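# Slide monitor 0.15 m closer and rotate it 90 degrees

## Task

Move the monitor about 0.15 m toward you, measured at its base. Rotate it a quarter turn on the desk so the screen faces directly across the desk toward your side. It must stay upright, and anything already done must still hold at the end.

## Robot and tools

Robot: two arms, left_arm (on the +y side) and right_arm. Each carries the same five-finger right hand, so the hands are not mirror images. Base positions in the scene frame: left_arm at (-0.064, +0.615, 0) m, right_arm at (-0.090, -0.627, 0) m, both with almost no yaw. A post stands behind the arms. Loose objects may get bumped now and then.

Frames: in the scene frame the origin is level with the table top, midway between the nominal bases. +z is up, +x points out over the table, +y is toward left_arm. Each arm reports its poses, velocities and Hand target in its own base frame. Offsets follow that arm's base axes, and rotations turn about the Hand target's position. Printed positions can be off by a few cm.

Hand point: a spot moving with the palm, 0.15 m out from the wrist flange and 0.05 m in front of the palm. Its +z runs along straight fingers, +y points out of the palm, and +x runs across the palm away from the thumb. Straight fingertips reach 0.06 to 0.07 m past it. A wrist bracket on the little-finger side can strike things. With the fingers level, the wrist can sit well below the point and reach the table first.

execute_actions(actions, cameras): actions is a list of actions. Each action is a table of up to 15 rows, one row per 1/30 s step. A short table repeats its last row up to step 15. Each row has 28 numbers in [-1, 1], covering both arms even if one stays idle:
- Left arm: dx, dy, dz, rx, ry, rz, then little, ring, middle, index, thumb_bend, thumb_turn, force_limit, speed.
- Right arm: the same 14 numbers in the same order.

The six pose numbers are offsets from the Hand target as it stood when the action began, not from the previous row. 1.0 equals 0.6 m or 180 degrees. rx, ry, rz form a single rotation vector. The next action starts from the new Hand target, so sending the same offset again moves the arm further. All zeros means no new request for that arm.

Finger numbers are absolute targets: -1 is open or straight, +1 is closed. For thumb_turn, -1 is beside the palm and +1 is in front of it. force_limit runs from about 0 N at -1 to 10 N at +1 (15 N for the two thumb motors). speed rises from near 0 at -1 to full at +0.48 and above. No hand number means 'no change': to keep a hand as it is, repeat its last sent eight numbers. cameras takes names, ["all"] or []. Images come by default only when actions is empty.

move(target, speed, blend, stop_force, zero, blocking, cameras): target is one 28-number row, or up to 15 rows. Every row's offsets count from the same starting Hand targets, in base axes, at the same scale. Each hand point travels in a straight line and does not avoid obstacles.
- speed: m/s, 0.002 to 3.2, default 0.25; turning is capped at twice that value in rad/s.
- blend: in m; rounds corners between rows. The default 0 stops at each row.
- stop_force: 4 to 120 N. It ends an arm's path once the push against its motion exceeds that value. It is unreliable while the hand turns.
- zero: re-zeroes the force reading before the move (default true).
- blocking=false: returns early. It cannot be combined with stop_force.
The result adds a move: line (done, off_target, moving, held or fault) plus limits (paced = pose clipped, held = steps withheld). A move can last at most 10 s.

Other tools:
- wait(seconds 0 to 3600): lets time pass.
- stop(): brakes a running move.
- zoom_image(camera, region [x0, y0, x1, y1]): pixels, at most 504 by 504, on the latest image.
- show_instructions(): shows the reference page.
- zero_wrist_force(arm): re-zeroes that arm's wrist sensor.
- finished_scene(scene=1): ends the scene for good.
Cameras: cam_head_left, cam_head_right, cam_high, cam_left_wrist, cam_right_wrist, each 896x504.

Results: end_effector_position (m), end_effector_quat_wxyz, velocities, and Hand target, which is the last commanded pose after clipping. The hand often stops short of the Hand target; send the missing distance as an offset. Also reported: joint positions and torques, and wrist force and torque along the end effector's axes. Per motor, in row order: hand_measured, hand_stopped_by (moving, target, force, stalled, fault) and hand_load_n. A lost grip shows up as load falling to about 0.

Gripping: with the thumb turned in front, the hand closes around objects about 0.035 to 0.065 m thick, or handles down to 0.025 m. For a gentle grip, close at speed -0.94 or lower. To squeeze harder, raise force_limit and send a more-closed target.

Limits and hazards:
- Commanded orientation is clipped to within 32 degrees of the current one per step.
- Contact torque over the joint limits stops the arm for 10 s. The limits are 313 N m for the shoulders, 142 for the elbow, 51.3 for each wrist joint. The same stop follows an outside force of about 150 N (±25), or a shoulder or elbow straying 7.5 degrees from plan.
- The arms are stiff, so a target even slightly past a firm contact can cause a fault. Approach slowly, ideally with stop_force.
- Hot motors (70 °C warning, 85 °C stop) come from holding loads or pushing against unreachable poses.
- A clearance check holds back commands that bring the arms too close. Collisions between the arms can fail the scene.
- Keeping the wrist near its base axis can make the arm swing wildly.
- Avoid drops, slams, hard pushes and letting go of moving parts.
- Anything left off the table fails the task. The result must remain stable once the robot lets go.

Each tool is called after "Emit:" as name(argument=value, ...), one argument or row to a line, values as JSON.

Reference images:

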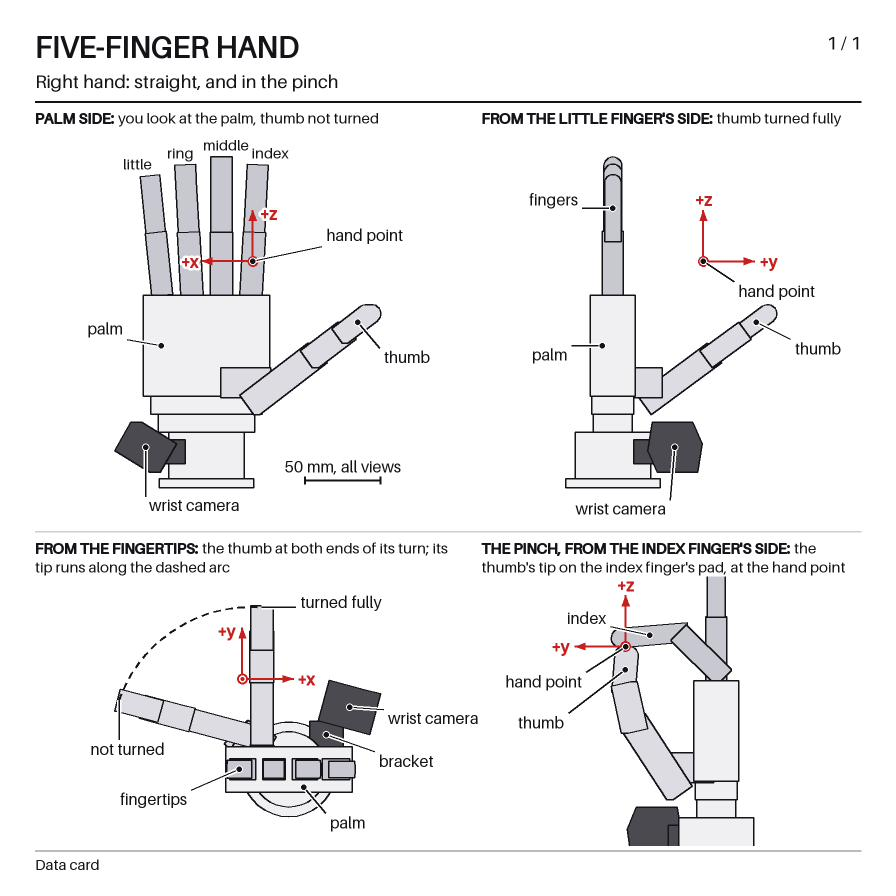

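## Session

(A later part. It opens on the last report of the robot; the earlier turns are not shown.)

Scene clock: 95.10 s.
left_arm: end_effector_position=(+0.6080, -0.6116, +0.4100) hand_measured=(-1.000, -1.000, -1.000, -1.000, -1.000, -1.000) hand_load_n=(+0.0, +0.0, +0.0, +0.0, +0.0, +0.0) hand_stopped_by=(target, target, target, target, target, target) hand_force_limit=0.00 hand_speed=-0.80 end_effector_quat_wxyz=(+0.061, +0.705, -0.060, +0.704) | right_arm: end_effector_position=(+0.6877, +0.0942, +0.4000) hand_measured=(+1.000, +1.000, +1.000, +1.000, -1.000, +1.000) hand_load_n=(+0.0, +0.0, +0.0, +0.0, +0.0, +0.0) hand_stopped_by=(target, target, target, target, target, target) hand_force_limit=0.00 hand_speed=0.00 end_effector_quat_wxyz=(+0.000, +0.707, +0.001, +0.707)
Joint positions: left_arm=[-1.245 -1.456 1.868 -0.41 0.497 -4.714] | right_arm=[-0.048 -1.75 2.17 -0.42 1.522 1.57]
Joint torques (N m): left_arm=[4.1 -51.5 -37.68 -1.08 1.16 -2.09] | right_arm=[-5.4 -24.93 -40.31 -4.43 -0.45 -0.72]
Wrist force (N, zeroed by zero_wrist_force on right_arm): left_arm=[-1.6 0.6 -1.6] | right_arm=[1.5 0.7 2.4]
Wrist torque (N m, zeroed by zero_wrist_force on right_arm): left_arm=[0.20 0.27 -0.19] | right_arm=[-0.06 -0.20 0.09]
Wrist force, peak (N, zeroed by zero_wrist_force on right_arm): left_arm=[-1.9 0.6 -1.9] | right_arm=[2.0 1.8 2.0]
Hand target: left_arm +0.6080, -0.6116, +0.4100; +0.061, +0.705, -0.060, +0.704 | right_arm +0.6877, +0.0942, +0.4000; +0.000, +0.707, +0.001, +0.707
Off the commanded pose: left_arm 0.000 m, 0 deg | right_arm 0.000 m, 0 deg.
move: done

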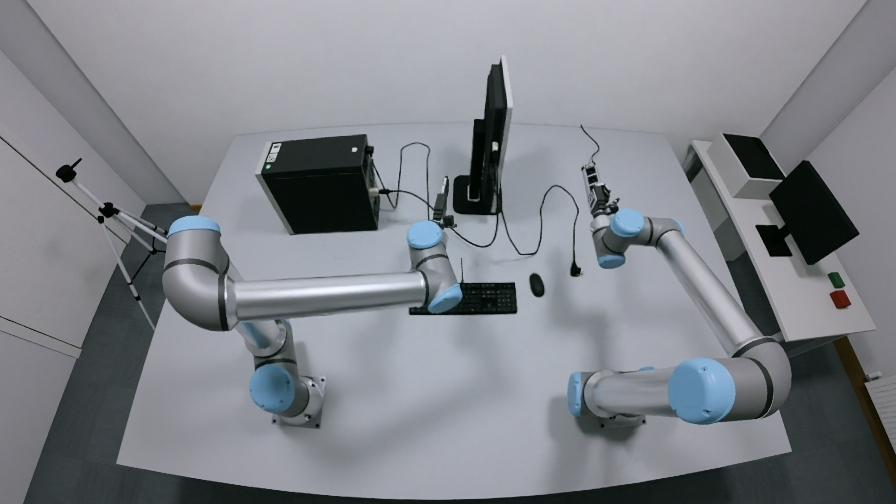

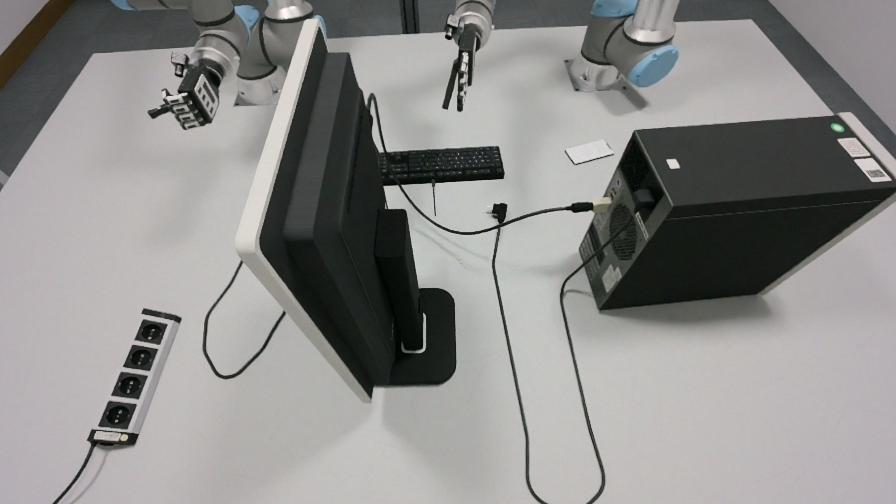

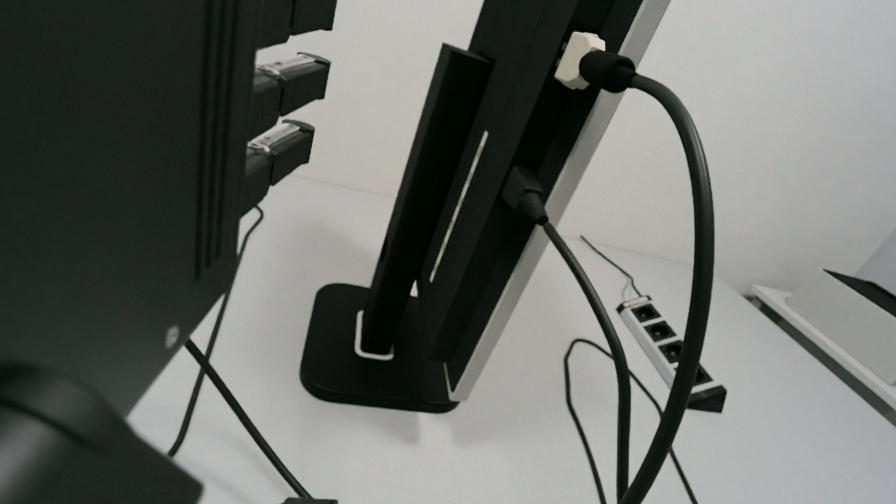

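Emit:
move(
  target=[
    [0,0,0,0.652,-0.139,0,1,1,1,1,-1,1,0,0,0,0,0,0,0,0,1,1,1,1,-1,1,0,0],
  ],
  speed=0.4,
)

Emit:
move(
  target=[
    [0,0,0,0.326,-0.069,0,1,1,1,1,-1,1,0,0,0,0,0,0,0,0,1,1,1,1,-1,1,0,0],
  ],
  speed=0.4,
  cameras=["cam_head_left","cam_high"],
)

Scene clock: 102.53 s.
left_arm: end_effector_position=(+0.6080, -0.6116, +0.4099) hand_measured=(+1.000, +1.000, +1.000, +1.000, -1.000, +1.000) hand_load_n=(+0.0, +0.0, +0.0, +0.0, +0.0, +0.0) hand_stopped_by=(target, target, target, target, target, target) hand_force_limit=0.00 hand_speed=0.00 end_effector_quat_wxyz=(+0.577, -0.277, +0.638, -0.429) | right_arm: end_effector_position=(+0.6877, +0.0942, +0.4000) hand_measured=(+1.000, +1.000, +1.000, +1.000, -1.000, +1.000) hand_load_n=(+0.0, +0.0, +0.0, +0.0, +0.0, +0.5) hand_stopped_by=(target, target, target, target, target, target) hand_force_limit=0.00 hand_speed=0.00 end_effector_quat_wxyz=(+0.000, +0.707, +0.001, +0.707)
Joint positions: left_arm=[-1.322 -1.351 1.749 -0.472 0.479 -2.553] | right_arm=[-0.048 -1.75 2.17 -0.42 1.522 1.57]
Joint torques (N m): left_arm=[3.79 -64.03 -47.31 1.15 0.9 2.07] | right_arm=[-3.85 -25.1 -36.65 -3.45 0.3 -1.9]
Wrist force (N, zeroed by zero_wrist_force on right_arm): left_arm=[1.8 1.0 0.0] | right_arm=[1.8 0.5 2.3]
Wrist torque (N m, zeroed by zero_wrist_force on right_arm): left_arm=[0.02 -0.17 0.40] | right_arm=[-0.08 -0.23 0.10]
Wrist force, peak (N, zeroed by zero_wrist_force on right_arm): left_arm=[-2.3 0.4 -1.9] | right_arm=[1.8 0.4 2.7]
Hand target: left_arm +0.6080, -0.6116, +0.4100; +0.577, -0.277, +0.638, -0.429 | right_arm +0.6877, +0.0942, +0.4000; +0.000, +0.707, +0.001, +0.707
Off the commanded pose: left_arm 0.000 m, 0 deg | right_arm 0.000 m, 0 deg.
move: done

Scene clock: 104.40 s.
left_arm: end_effector_position=(+0.6080, -0.6115, +0.4098) hand_measured=(+1.000, +1.000, +1.000, +1.000, -1.000, +1.000) hand_load_n=(+0.0, +0.0, +0.0, +0.0, +0.0, +0.0) hand_stopped_by=(target, target, target, target, target, target) hand_force_limit=0.00 hand_speed=0.00 end_effector_quat_wxyz=(+0.701, +0.087, +0.702, -0.088) | right_arm: end_effector_position=(+0.6877, +0.0942, +0.4000) hand_measured=(+1.000, +1.000, +1.000, +1.000, -1.000, +1.000) hand_load_n=(+0.0, +0.0, +0.0, +0.0, +0.0, +0.5) hand_stopped_by=(target, target, target, target, target, target) hand_force_limit=0.00 hand_speed=0.00 end_effector_quat_wxyz=(+0.000, +0.707, +0.001, +0.707)
Joint positions: left_arm=[-1.32 -1.297 1.792 -0.493 0.499 -1.574] | right_arm=[-0.048 -1.75 2.17 -0.42 1.522 1.57]
Joint torques (N m): left_arm=[-3.92 -65.79 -50.5 1.64 0.28 1.89] | right_arm=[-0.64 -25.26 -39.03 -2.96 0.39 -1.56]
Wrist force (N, zeroed by zero_wrist_force on right_arm): left_arm=[2.6 -0.8 -0.1] | right_arm=[1.5 0.8 2.7]
Wrist torque (N m, zeroed by zero_wrist_force on right_arm): left_arm=[-0.13 -0.16 0.31] | right_arm=[-0.08 -0.21 0.09]
Wrist force, peak (N, zeroed by zero_wrist_force on right_arm): left_arm=[3.0 -0.5 -0.1] | right_arm=[1.6 0.7 2.8]
Hand target: left_arm +0.6080, -0.6116, +0.4100; +0.701, +0.087, +0.702, -0.088 | right_arm +0.6877, +0.0942, +0.4000; +0.000, +0.707, +0.001, +0.707
Off the commanded pose: left_arm 0.000 m, 0 deg | right_arm 0.000 m, 0 deg.
move: done

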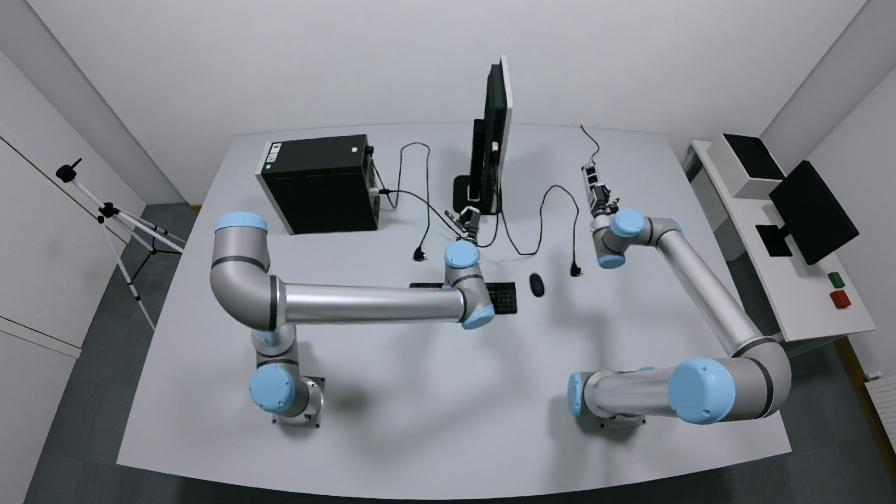

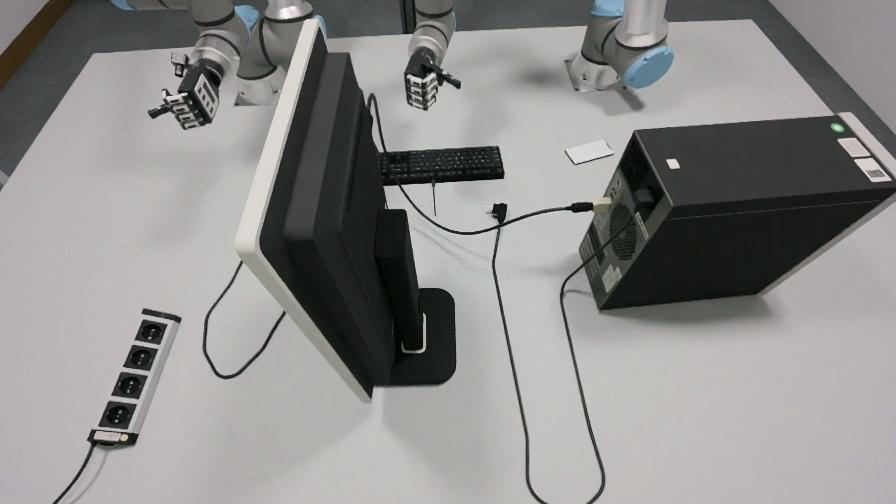

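Emit:
move(
  target=[
    [-0.004,0.243,0.067,0,0,0,1,1,1,1,-1,1,0,0,0,0,0,0,0,0,1,1,1,1,-1,1,0,0],
    [0.495,0.291,0.067,0,0,0,1,1,1,1,-1,1,0,0,0,0,0,0,0,0,1,1,1,1,-1,1,0,0],
    [0.94,0.242,0.067,0,0,0,1,1,1,1,-1,1,0,0,0,0,0,0,0,0,1,1,1,1,-1,1,0,0],
  ],
  speed=0.25,
  blend=[0.03,0.05,0],
  cameras=["cam_head_left","cam_head_right","cam_high"],
)

Scene clock: 109.03 s.
left_arm: end_effector_position=(+1.1720, -0.4664, +0.4501) hand_measured=(+1.000, +1.000, +1.000, +1.000, -1.000, +1.000) hand_load_n=(+0.0, +0.0, +0.0, +0.0, +0.0, -0.5) hand_stopped_by=(target, target, target, target, target, target) hand_force_limit=0.00 hand_speed=0.00 end_effector_quat_wxyz=(+0.701, +0.087, +0.702, -0.088) | right_arm: end_effector_position=(+0.6877, +0.0942, +0.4000) hand_measured=(+1.000, +1.000, +1.000, +1.000, -1.000, +1.000) hand_load_n=(+0.0, +0.0, +0.0, +0.0, +0.0, +0.5) hand_stopped_by=(target, target, target, target, target, target) hand_force_limit=0.00 hand_speed=0.00 end_effector_quat_wxyz=(+0.000, +0.707, +0.001, +0.707)
Joint positions: left_arm=[-0.646 -0.798 0.939 -0.14 1.173 -1.572] | right_arm=[-0.048 -1.75 2.17 -0.42 1.522 1.57]
Joint torques (N m): left_arm=[1.18 -86.95 -56.39 -3.11 -1.83 -3.21] | right_arm=[7.1 -24.85 -41.73 -1.6 0.22 -1.27]
Wrist force (N, zeroed by zero_wrist_force on right_arm): left_arm=[2.7 -0.5 0.1] | right_arm=[1.7 1.0 2.7]
Wrist torque (N m, zeroed by zero_wrist_force on right_arm): left_arm=[-0.11 -0.20 0.24] | right_arm=[-0.04 -0.23 0.11]
Wrist force, peak (N, zeroed by zero_wrist_force on right_arm): left_arm=[3.4 -2.7 0.4] | right_arm=[1.7 1.0 2.7]
Hand target: left_arm +1.1720, -0.4664, +0.4502; +0.701, +0.087, +0.702, -0.088 | right_arm +0.6877, +0.0942, +0.4000; +0.000, +0.707, +0.001, +0.707
Off the commanded pose: left_arm 0.000 m, 0 deg | right_arm 0.000 m, 0 deg.
move: done

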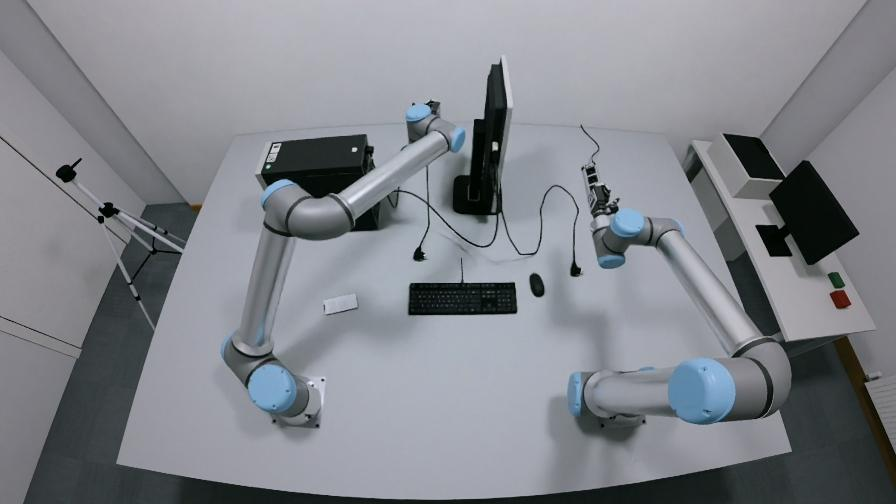

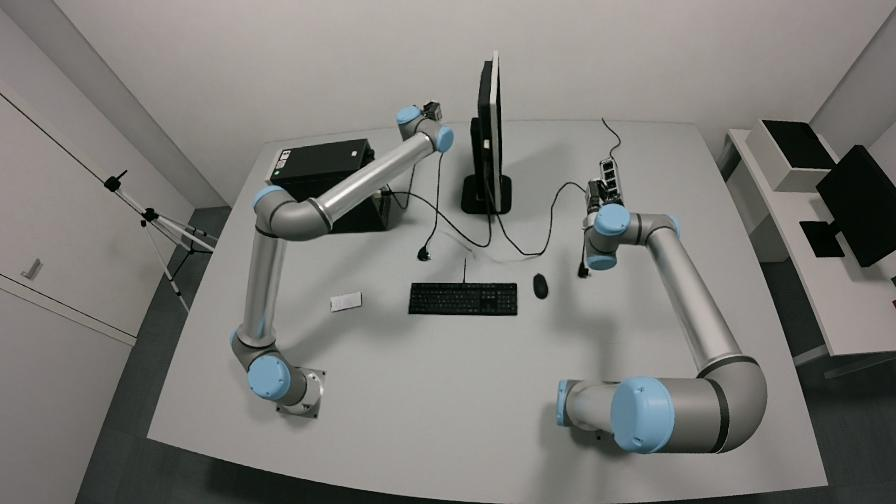

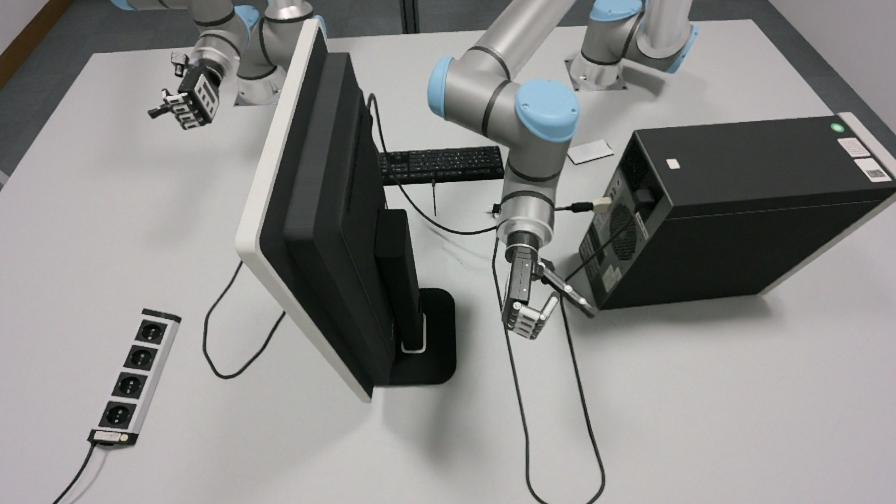

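Emit:
move(
  target=[0,0,-0.417,0,0,0,1,1,1,1,-1,1,0,0,0,0,0,0,0,0,1,1,1,1,-1,1,0,0],
  speed=0.2,
  cameras=["cam_head_left","cam_head_right","cam_high"],
)

Scene clock: 111.33 s.
left_arm: end_effector_position=(+1.1720, -0.4664, +0.2000) hand_measured=(+1.000, +1.000, +1.000, +1.000, -1.000, +1.000) hand_load_n=(+0.0, +0.0, +0.0, +0.0, +0.0, +0.0) hand_stopped_by=(target, target, target, target, target, target) hand_force_limit=0.00 hand_speed=0.00 end_effector_quat_wxyz=(+0.701, +0.087, +0.702, -0.088) | right_arm: end_effector_position=(+0.6877, +0.0942, +0.4000) hand_measured=(+1.000, +1.000, +1.000, +1.000, -1.000, +1.000) hand_load_n=(+0.0, +0.0, +0.0, +0.0, +0.0, +0.0) hand_stopped_by=(target, target, target, target, target, target) hand_force_limit=0.00 hand_speed=0.00 end_effector_quat_wxyz=(+0.000, +0.707, +0.001, +0.707)
Joint positions: left_arm=[-0.646 -0.653 1.133 -0.479 1.173 -1.572] | right_arm=[-0.048 -1.75 2.17 -0.42 1.522 1.57]
Joint torques (N m): left_arm=[-2.77 -91.2 -49.49 -1.49 1.89 2.38] | right_arm=[10.5 -25.52 -44.06 -1.22 0.34 -1.47]
Wrist force (N, zeroed by zero_wrist_force on right_arm): left_arm=[2.8 -0.7 -0.2] | right_arm=[1.4 1.1 2.5]
Wrist torque (N m, zeroed by zero_wrist_force on right_arm): left_arm=[-0.13 -0.18 0.24] | right_arm=[-0.01 -0.18 0.10]
Wrist force, peak (N, zeroed by zero_wrist_force on right_arm): left_arm=[5.2 -0.6 -0.5] | right_arm=[1.9 0.7 2.7]
Hand target: left_arm +1.1720, -0.4664, +0.2000; +0.701, +0.087, +0.702, -0.088 | right_arm +0.6877, +0.0942, +0.4000; +0.000, +0.707, +0.001, +0.707
Off the commanded pose: left_arm 0.000 m, 0 deg | right_arm 0.000 m, 0 deg.
move: done

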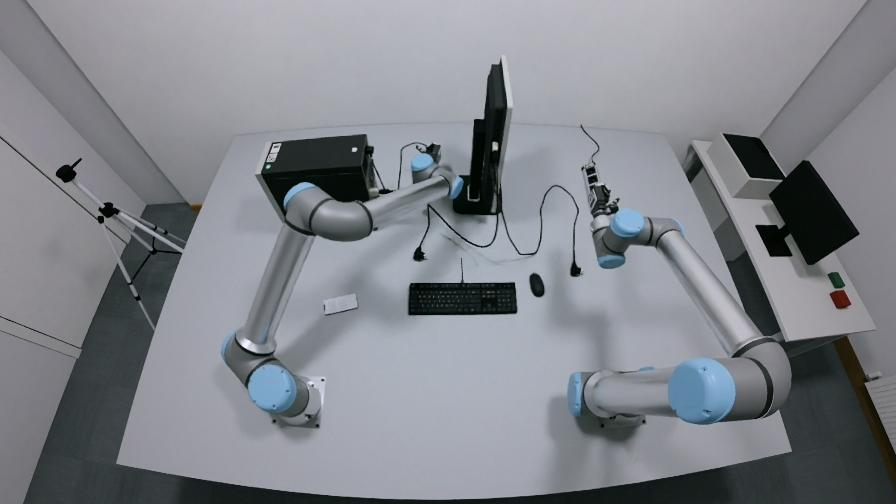

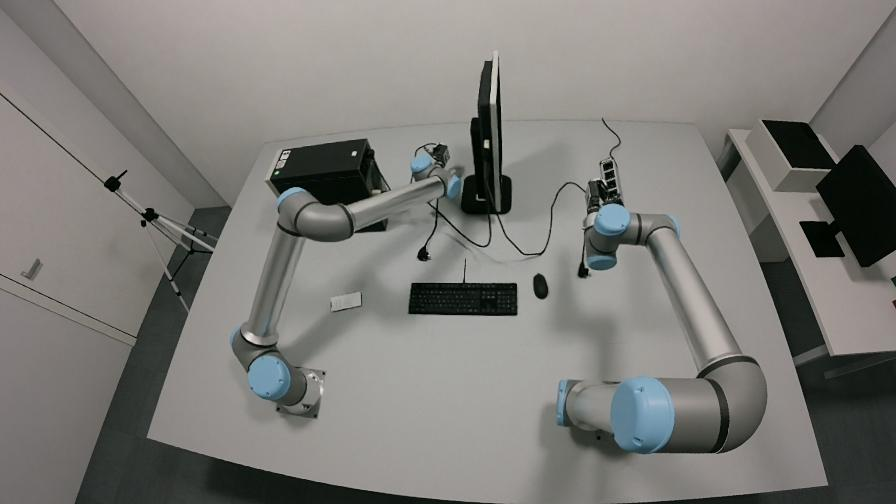

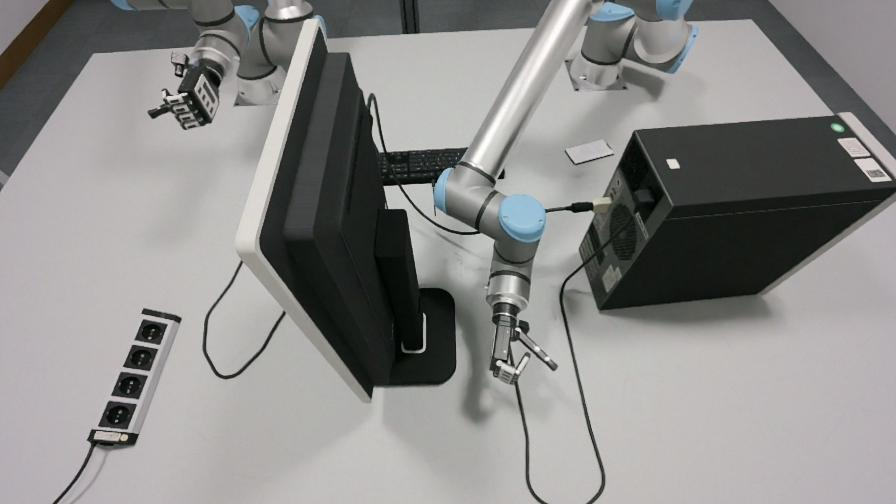

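Emit:
move(
  target=[
    [0,0,0.417,0,0,0,1,1,1,1,-1,1,0,0,0,0,0,0,0,0.333,1,1,1,1,-1,1,0,0],
    [-0.444,0.05,0.417,0,0,0,1,1,1,1,-1,1,0,0,0,0,0,0,0,0.64,1,1,1,1,-1,1,0,0],
    [-0.917,0.1,0.417,0,0,0,1,1,1,1,-1,1,0,0,0,0,0,0,0,0.917,1,1,1,1,-1,1,0,0],
  ],
  speed=0.35,
  blend=[0.04,0.05,0],
  cameras=["cam_head_left","cam_high"],
)

Scene clock: 120.83 s.
left_arm: end_effector_position=(+0.6219, -0.4064, +0.4501) hand_measured=(+1.000, +1.000, +1.000, +1.000, -1.000, +1.000) hand_load_n=(+0.0, +0.0, +0.0, +0.0, +0.0, +0.0) hand_stopped_by=(target, target, target, target, target, target) hand_force_limit=0.00 hand_speed=0.00 end_effector_quat_wxyz=(+0.701, +0.087, +0.702, -0.088) | right_arm: end_effector_position=(+0.6877, +0.0943, +0.4000) hand_measured=(+1.000, +1.000, +1.000, +1.000, -1.000, +1.000) hand_load_n=(+0.0, +0.5, +0.0, +0.0, +0.0, +0.0) hand_stopped_by=(target, target, target, target, target, target) hand_force_limit=0.00 hand_speed=0.00 end_effector_quat_wxyz=(+0.701, -0.091, -0.701, -0.092)
Joint positions: left_arm=[-1.189 -1.59 2.05 -0.459 0.631 -1.573] | right_arm=[-0.223 -0.948 1.173 -0.225 -1.534 1.57]
Joint torques (N m): left_arm=[-8.29 -43.28 -45.07 1.39 -0.96 1.7] | right_arm=[-2.72 -95.95 -35.87 -0.4 -0.42 -0.66]
Wrist force (N, zeroed by zero_wrist_force on right_arm): left_arm=[2.9 -0.6 0.2] | right_arm=[1.1 0.9 2.1]
Wrist torque (N m, zeroed by zero_wrist_force on right_arm): left_arm=[-0.13 -0.19 0.38] | right_arm=[-0.03 -0.13 0.21]
Wrist force, peak (N, zeroed by zero_wrist_force on right_arm): left_arm=[4.2 -0.6 -0.2] | right_arm=[1.6 0.7 2.9]
Hand target: left_arm +0.6218, -0.4064, +0.4502; +0.701, +0.087, +0.702, -0.088 | right_arm +0.6877, +0.0942, +0.4000; +0.701, -0.091, -0.701, -0.092
Off the commanded pose: left_arm 0.000 m, 0 deg | right_arm 0.000 m, 0 deg.
move: done

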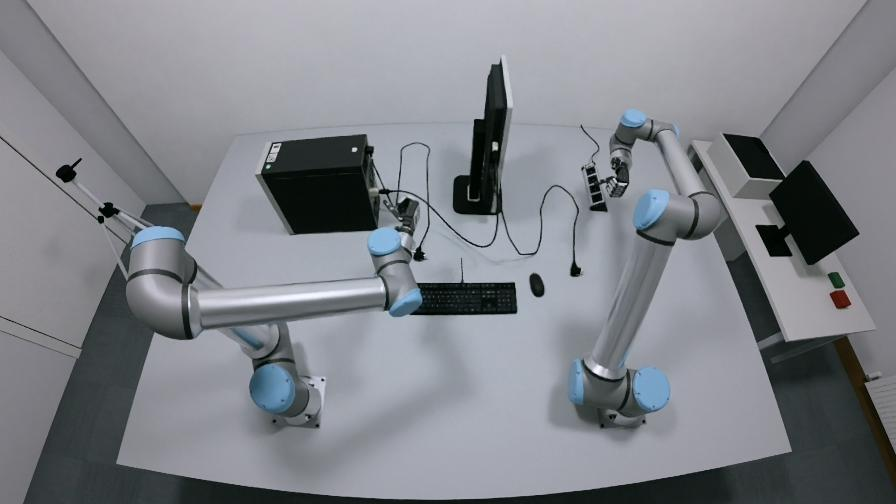

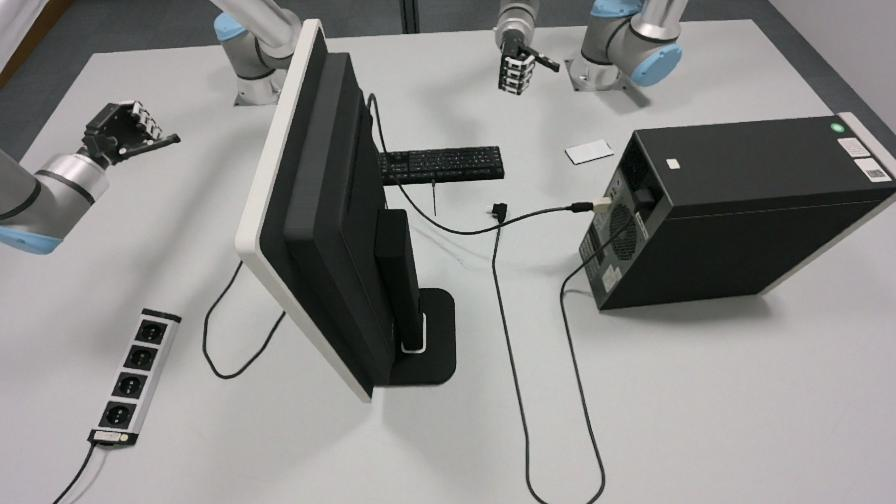

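Emit:
move(
  target=[
    [0,0,0,0,0,0,1,1,1,1,-1,1,0,0,0.05,0.1,0,0.1344,-0.5016,0.2597,1,1,1,1,-1,1,0,0],
    [0,0,0,0,0,0,1,1,1,1,-1,1,0,0,0.1,0.2,-0.05,0.4116,-0.4116,0.5041,1,1,1,1,-1,1,0,0],
    [0,0,0,0,0,0,1,1,1,1,-1,1,0,0,0.306,0.35,-0.3,-0.6168,0.2877,-0.6779,1,1,1,1,-1,1,0,0],
  ],
  speed=0.3,
  blend=[0.04,0.05,0],
  cameras=["cam_head_left","cam_high"],
)

Scene clock: 130.20 s.
left_arm: end_effector_position=(+0.6218, -0.4064, +0.4502) hand_measured=(+1.000, +1.000, +1.000, +1.000, -1.000, +1.000) hand_load_n=(+0.0, +0.0, +0.0, +0.0, +0.0, +0.0) hand_stopped_by=(target, target, target, target, target, target) hand_force_limit=0.00 hand_speed=0.00 end_effector_quat_wxyz=(+0.701, +0.087, +0.702, -0.088) | right_arm: end_effector_position=(+0.8713, +0.3044, +0.2200) hand_measured=(+1.000, +1.000, +1.000, +1.000, -1.000, +1.000) hand_load_n=(+0.0, +0.0, +0.0, +0.0, -0.5, +0.0) hand_stopped_by=(target, target, target, target, target, target) hand_force_limit=0.00 hand_speed=0.00 end_effector_quat_wxyz=(-0.130, +0.976, -0.172, +0.023)
Joint positions: left_arm=[-1.189 -1.59 2.05 -0.459 0.631 -1.573] | right_arm=[0.119 -1.083 1.522 -2.131 -1.336 -1.089]
Joint torques (N m): left_arm=[-9.36 -43.31 -35.96 1.3 -2.21 2.04] | right_arm=[-15.76 -86.48 -33.28 -1.85 -0.48 -1.19]
Wrist force (N, zeroed by zero_wrist_force on right_arm): left_arm=[2.9 -0.6 -0.1] | right_arm=[0.2 0.3 -0.1]
Wrist torque (N m, zeroed by zero_wrist_force on right_arm): left_arm=[-0.11 -0.18 0.38] | right_arm=[0.07 -0.05 -0.16]
Wrist force, peak (N, zeroed by zero_wrist_force on right_arm): left_arm=[3.5 -0.7 0.4] | right_arm=[1.3 1.0 2.5]
Hand target: left_arm +0.6218, -0.4064, +0.4502; +0.701, +0.087, +0.702, -0.088 | right_arm +0.8713, +0.3042, +0.2200; -0.130, +0.976, -0.172, +0.023
Off the commanded pose: left_arm 0.000 m, 0 deg | right_arm 0.000 m, 0 deg.
move: done

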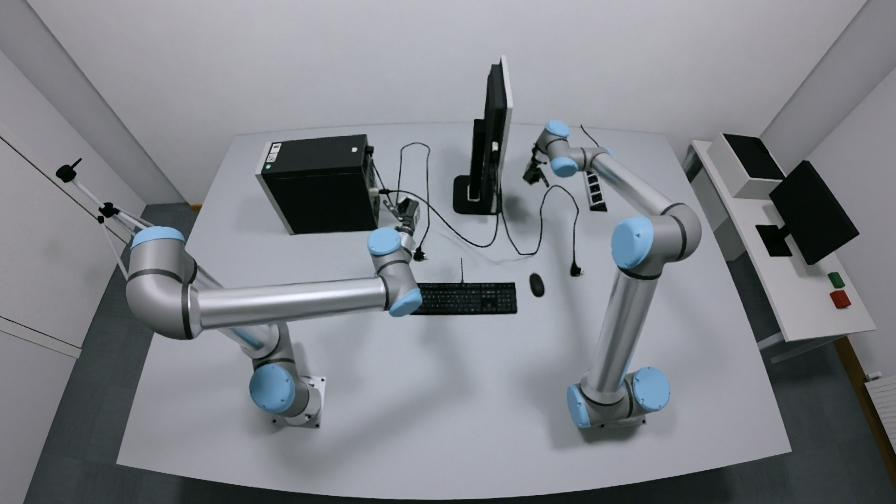

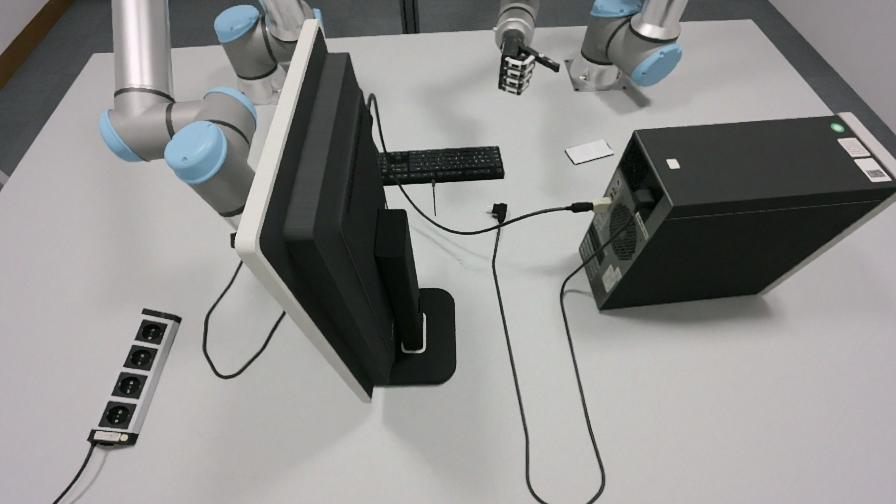

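Emit:
move(
  target=[0,0,0,0,0,0,1,1,1,1,-1,1,0,0,0,0.05,-0.233,0,0,0,1,1,1,1,-1,1,0,0],
  speed=0.15,
)

Emit:
zero_wrist_force(
  arm="right_arm",
)

Emit:
move(
  target=[0,0,0,0,0,0,1,1,1,1,-1,1,0,0,0,0.25,0,0,0,0,1,1,1,1,-1,1,0,0],
  speed=0.03,
  stop_force=6,
  cameras=["cam_head_left","cam_head_right","cam_high"],
)

Scene clock: 132.33 s.
left_arm: end_effector_position=(+0.6218, -0.4064, +0.4502) hand_measured=(+1.000, +1.000, +1.000, +1.000, -1.000, +1.000) hand_load_n=(+0.0, +0.0, +0.0, +0.0, +0.0, +0.0) hand_stopped_by=(target, target, target, target, target, target) hand_force_limit=0.00 hand_speed=0.00 end_effector_quat_wxyz=(+0.701, +0.087, +0.702, -0.088) | right_arm: end_effector_position=(+0.8712, +0.3343, +0.0801) hand_measured=(+1.000, +1.000, +1.000, +1.000, -1.000, +1.000) hand_load_n=(+0.0, +0.0, +0.0, +0.0, +0.0, +0.0) hand_stopped_by=(target, target, target, target, target, target) hand_force_limit=0.00 hand_speed=0.00 end_effector_quat_wxyz=(-0.130, +0.976, -0.172, +0.023)
Joint positions: left_arm=[-1.189 -1.59 2.05 -0.459 0.631 -1.573] | right_arm=[0.151 -0.951 1.591 -2.34 -1.34 -1.056]
Joint torques (N m): left_arm=[-9.74 -43.59 -35.79 1.37 -2.16 2.05] | right_arm=[-15.55 -87.97 -46.21 -2.69 -0.11 -1.43]
Wrist force (N, zeroed by zero_wrist_force on right_arm): left_arm=[2.7 -0.6 -0.3] | right_arm=[0.3 0.4 0.2]
Wrist torque (N m, zeroed by zero_wrist_force on right_arm): left_arm=[-0.11 -0.14 0.37] | right_arm=[0.06 -0.09 -0.11]
Wrist force, peak (N, zeroed by zero_wrist_force on right_arm): left_arm=[3.4 -0.6 -0.2] | right_arm=[0.5 0.1 -2.4]
Hand target: left_arm +0.6218, -0.4064, +0.4502; +0.701, +0.087, +0.702, -0.088 | right_arm +0.8713, +0.3342, +0.0802; -0.130, +0.976, -0.172, +0.023
Off the commanded pose: left_arm 0.000 m, 0 deg | right_arm 0.000 m, 0 deg.
move: done

Wrist force sensor zeroed.

Scene clock: 135.93 s.
left_arm: end_effector_position=(+0.6218, -0.4064, +0.4502) hand_measured=(+1.000, +1.000, +1.000, +1.000, -1.000, +1.000) hand_load_n=(+0.0, +0.0, +0.0, +0.0, +0.0, +0.0) hand_stopped_by=(target, target, target, target, target, target) hand_force_limit=0.00 hand_speed=0.00 end_effector_quat_wxyz=(+0.701, +0.087, +0.702, -0.088) | right_arm: end_effector_position=(+0.8713, +0.4055, +0.0802) hand_measured=(+1.000, +1.000, +1.000, +1.000, -1.000, +1.000) hand_load_n=(+0.0, +0.0, +0.0, +0.0, +0.0, +0.0) hand_stopped_by=(target, target, target, target, target, target) hand_force_limit=0.00 hand_speed=0.00 end_effector_quat_wxyz=(-0.130, +0.976, -0.172, +0.023)
Joint positions: left_arm=[-1.189 -1.59 2.05 -0.459 0.631 -1.573] | right_arm=[0.225 -0.914 1.529 -2.332 -1.35 -0.981]
Joint torques (N m): left_arm=[-9.78 -43.26 -36.13 1.28 -2.21 2] | right_arm=[-11.25 -99.54 -30.14 -6.16 4.01 0.41]
Wrist force (N, zeroed by zero_wrist_force on right_arm): left_arm=[3.2 -0.9 -0.2] | right_arm=[1.0 3.0 -1.7]
Wrist torque (N m, zeroed by zero_wrist_force on right_arm): left_arm=[-0.14 -0.21 0.39] | right_arm=[0.14 0.03 0.18]
Wrist force, peak (N, zeroed by zero_wrist_force on right_arm): left_arm=[3.4 -0.6 0.1] | right_arm=[3.1 17.4 -10.3]
Hand target: left_arm +0.6218, -0.4064, +0.4502; +0.701, +0.087, +0.702, -0.088 | right_arm +0.8713, +0.4055, +0.0802; -0.130, +0.976, -0.172, +0.023 (not the last commanded pose)
Off the commanded pose: left_arm 0.000 m, 0 deg | right_arm 0.079 m, 0 deg.
move: contact (right_arm)

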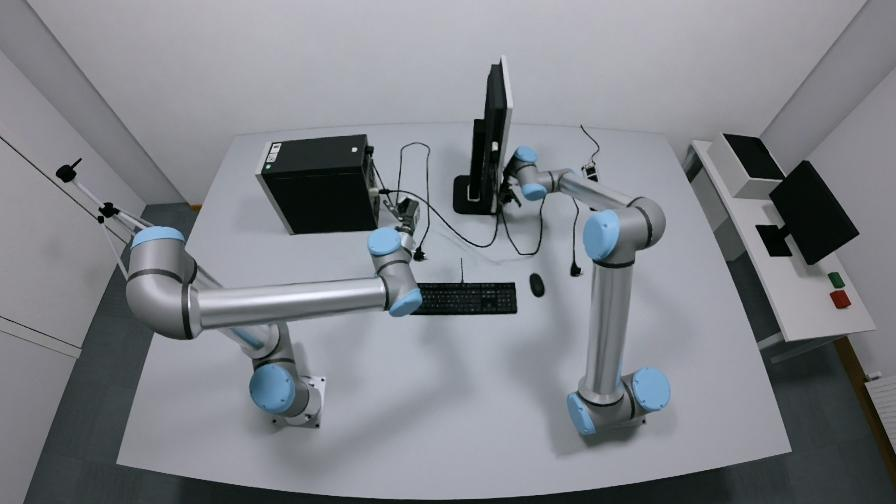

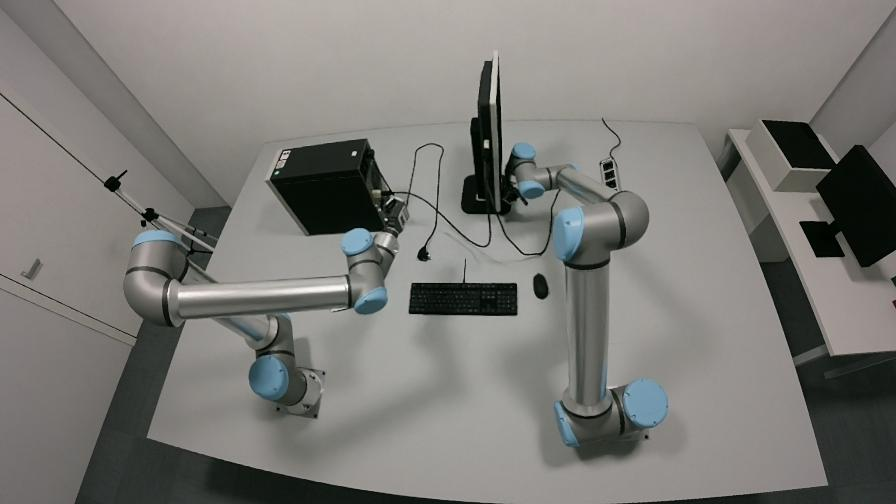

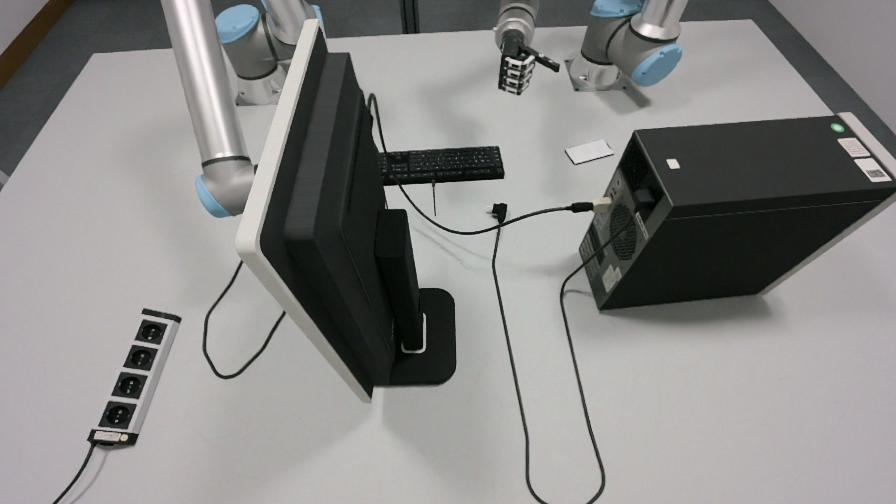

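Emit:
move(
  target=[
    [0,0,0,0,0,0,1,1,1,1,-1,1,0,0,-0.034,0.1025,0,0,0,-0.058,1,1,1,1,-1,1,0,0],
    [0,0,0,0,0,0,1,1,1,1,-1,1,0,0,-0.047,0.211,0,0,0,-0.136,1,1,1,1,-1,1,0,0],
  ],
  speed=0.05,
  blend=[0.01,0],
  cameras=["cam_head_left","cam_head_right","cam_high"],
)

Scene clock: 141.77 s.
left_arm: end_effector_position=(+0.6218, -0.4064, +0.4502) hand_measured=(+1.000, +1.000, +1.000, +1.000, -1.000, +1.000) hand_load_n=(+0.0, +0.0, +0.0, +0.0, +0.0, -0.5) hand_stopped_by=(target, target, target, target, target, target) hand_force_limit=0.00 hand_speed=0.00 end_effector_quat_wxyz=(+0.701, +0.087, +0.702, -0.088) | right_arm: end_effector_position=(+0.8431, +0.5323, +0.0802) hand_measured=(+1.000, +1.000, +1.000, +1.000, -1.000, +1.000) hand_load_n=(+0.5, +0.0, +0.0, +0.0, -0.5, -0.5) hand_stopped_by=(target, target, target, target, target, target) hand_force_limit=0.00 hand_speed=0.00 end_effector_quat_wxyz=(-0.122, +0.918, -0.375, +0.050) end_effector_velocity=(+0.000, -0.001, +0.000) end_effector_angular_velocity=(-0.001, +0.001, +0.004)
Joint positions: left_arm=[-1.189 -1.59 2.05 -0.459 0.631 -1.573] | right_arm=[0.354 -0.876 1.484 -2.418 -1.459 -0.428]
Joint velocities: left_arm=[within noise] | right_arm=[-0.001 0 0 0.002 0.001 -0.006]
Joint torques (N m): left_arm=[-10.46 -43.52 -35.71 1.32 -2.12 2.09] | right_arm=[0.86 -86.09 -38.32 -5.81 6.24 -1.02]
Wrist force (N, zeroed by zero_wrist_force on right_arm): left_arm=[3.3 -0.6 0.1] | right_arm=[8.3 16.1 -7.0]
Wrist torque (N m, zeroed by zero_wrist_force on right_arm): left_arm=[-0.12 -0.25 0.40] | right_arm=[0.80 -0.16 0.57]
Wrist force, peak (N, zeroed by zero_wrist_force on right_arm): left_arm=[3.3 -1.0 0.3] | right_arm=[-4.3 26.7 -13.2]
Hand target: left_arm +0.6218, -0.4064, +0.4502; +0.701, +0.087, +0.702, -0.088 | right_arm +0.8431, +0.5321, +0.0802; -0.122, +0.918, -0.375, +0.050
Off the commanded pose: left_arm 0.000 m, 0 deg | right_arm 0.000 m, 0 deg.
move: done

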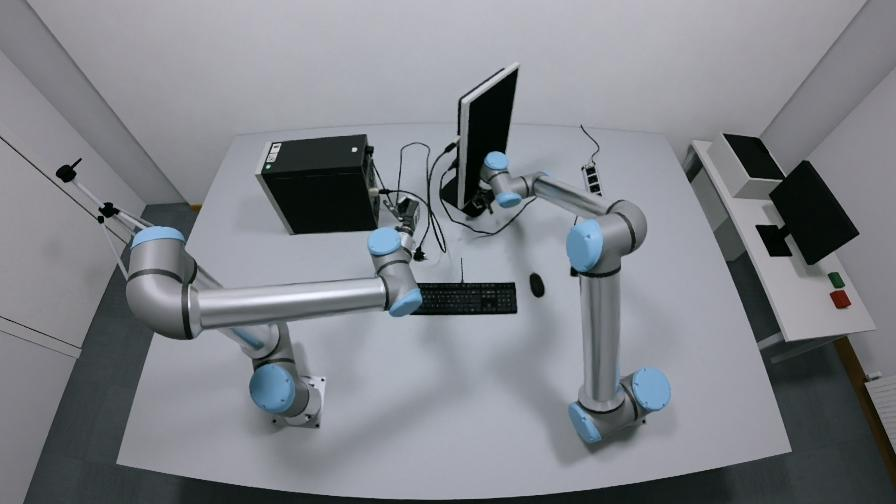

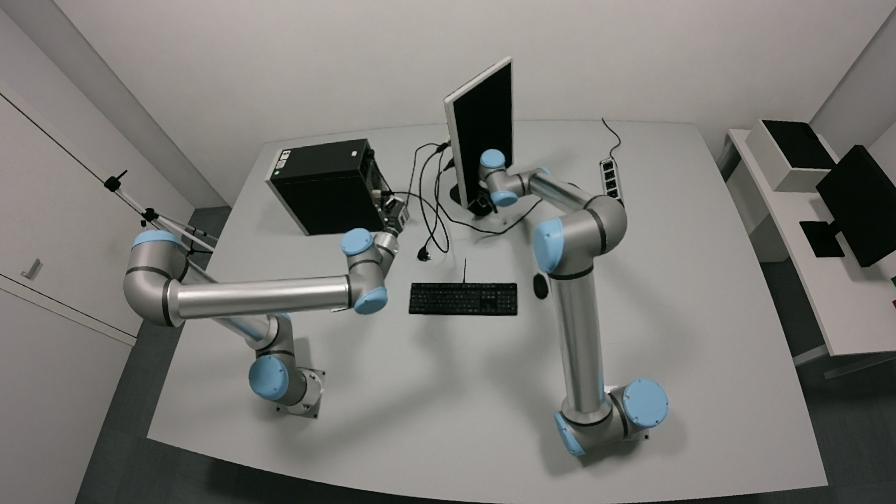

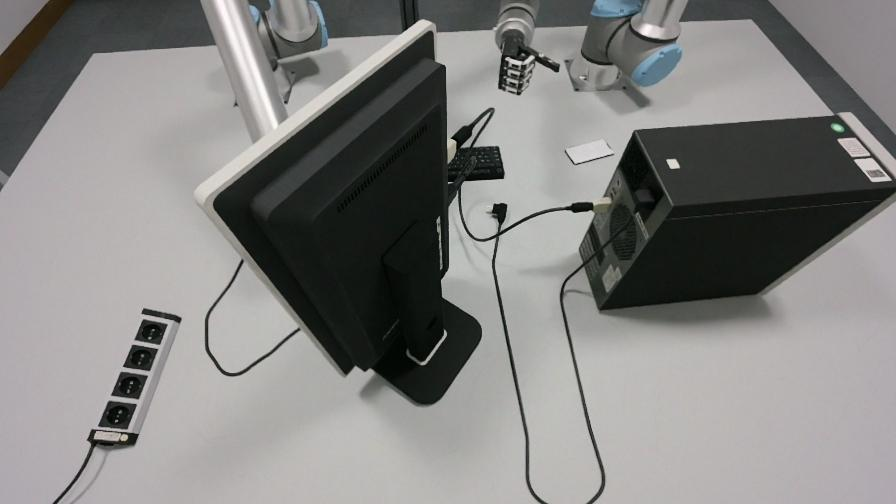

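Emit:
move(
  target=[
    [0,0,0,0,0,0,1,1,1,1,-1,1,0,0,0.0165,0.109,0,0,0,-0.078,1,1,1,1,-1,1,0,0],
    [0,0,0,0,0,0,1,1,1,1,-1,1,0,0,0.058,0.212,0,0,0,-0.161,1,1,1,1,-1,1,0,0],
  ],
  speed=0.05,
  blend=[0.01,0],
  cameras=["cam_head_left","cam_head_right","cam_high"],
)

Scene clock: 147.77 s.
left_arm: end_effector_position=(+0.6218, -0.4064, +0.4502) hand_measured=(+1.000, +1.000, +1.000, +1.000, -1.000, +1.000) hand_load_n=(+0.0, +0.0, +0.0, +0.0, +0.0, +0.0) hand_stopped_by=(target, target, target, target, target, target) hand_force_limit=0.00 hand_speed=0.00 end_effector_quat_wxyz=(+0.701, +0.087, +0.702, -0.088) | right_arm: end_effector_position=(+0.8779, +0.6594, +0.0802) hand_measured=(+1.000, +1.000, +1.000, +1.000, -1.000, +1.000) hand_load_n=(+0.0, +0.0, +0.0, +0.0, +0.0, +0.0) hand_stopped_by=(target, target, target, target, target, target) hand_force_limit=0.00 hand_speed=0.00 end_effector_quat_wxyz=(-0.105, +0.795, -0.593, +0.079)
Joint positions: left_arm=[-1.189 -1.59 2.05 -0.459 0.631 -1.573] | right_arm=[0.459 -0.754 1.26 -2.338 -1.615 0.164]
Joint torques (N m): left_arm=[-8.88 -43.63 -36.29 1.36 -2.24 2.08] | right_arm=[-6.71 -109.61 -40.59 -9.76 3.47 -2.4]
Wrist force (N, zeroed by zero_wrist_force on right_arm): left_arm=[3.0 -0.7 0.2] | right_arm=[7.5 19.8 -9.2]
Wrist torque (N m, zeroed by zero_wrist_force on right_arm): left_arm=[-0.14 -0.20 0.38] | right_arm=[0.95 0.19 1.33]
Wrist force, peak (N, zeroed by zero_wrist_force on right_arm): left_arm=[3.6 -0.9 -0.1] | right_arm=[-3.4 26.0 -14.6]
Hand target: left_arm +0.6218, -0.4064, +0.4502; +0.701, +0.087, +0.702, -0.088 | right_arm +0.8779, +0.6593, +0.0802; -0.106, +0.795, -0.593, +0.079
Off the commanded pose: left_arm 0.000 m, 0 deg | right_arm 0.000 m, 0 deg.
move: done

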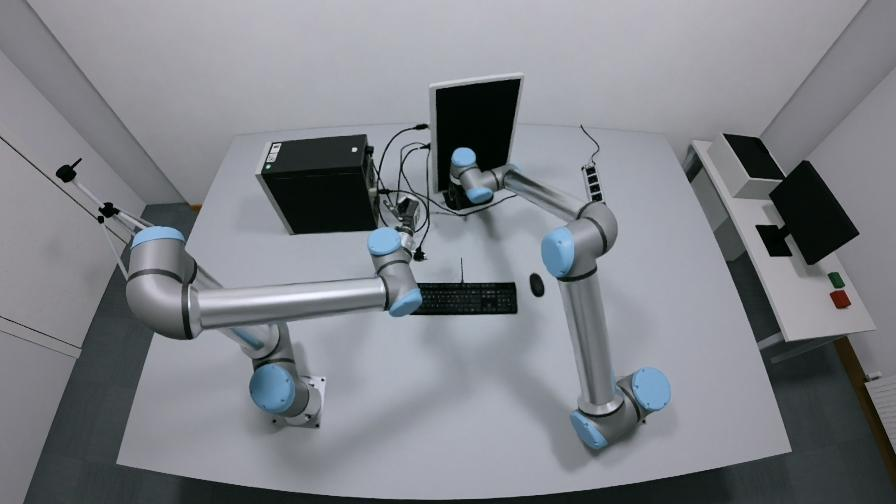

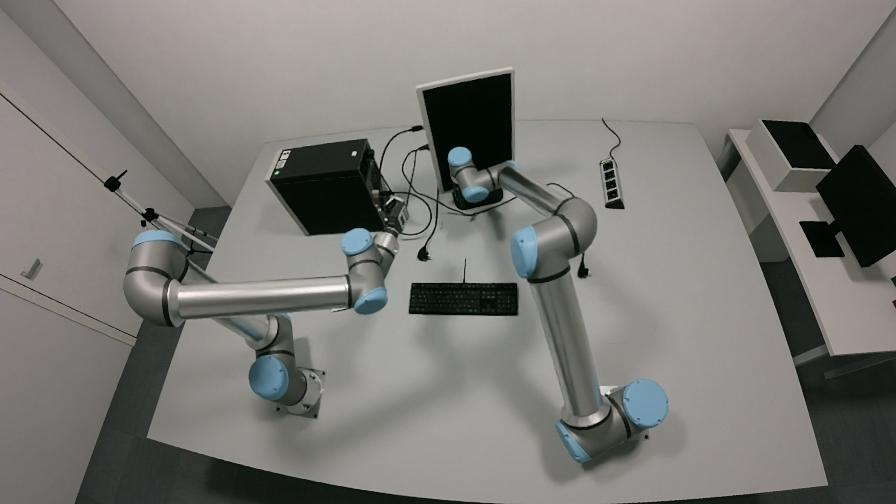

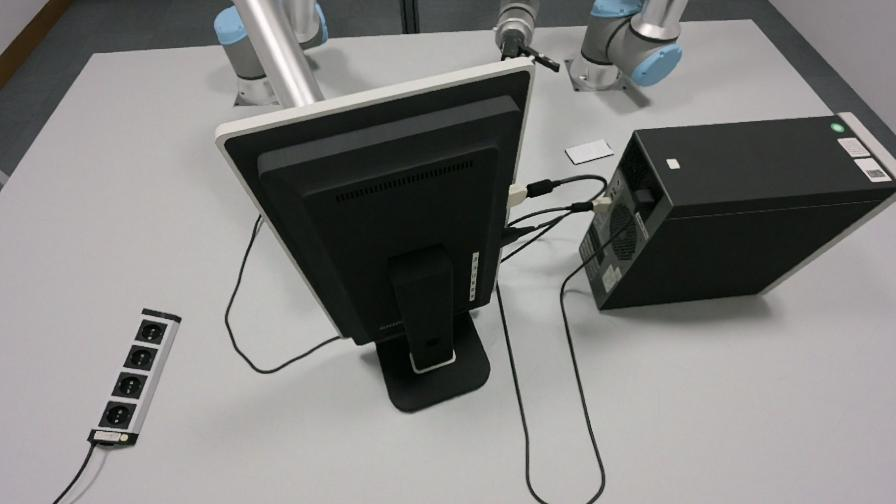

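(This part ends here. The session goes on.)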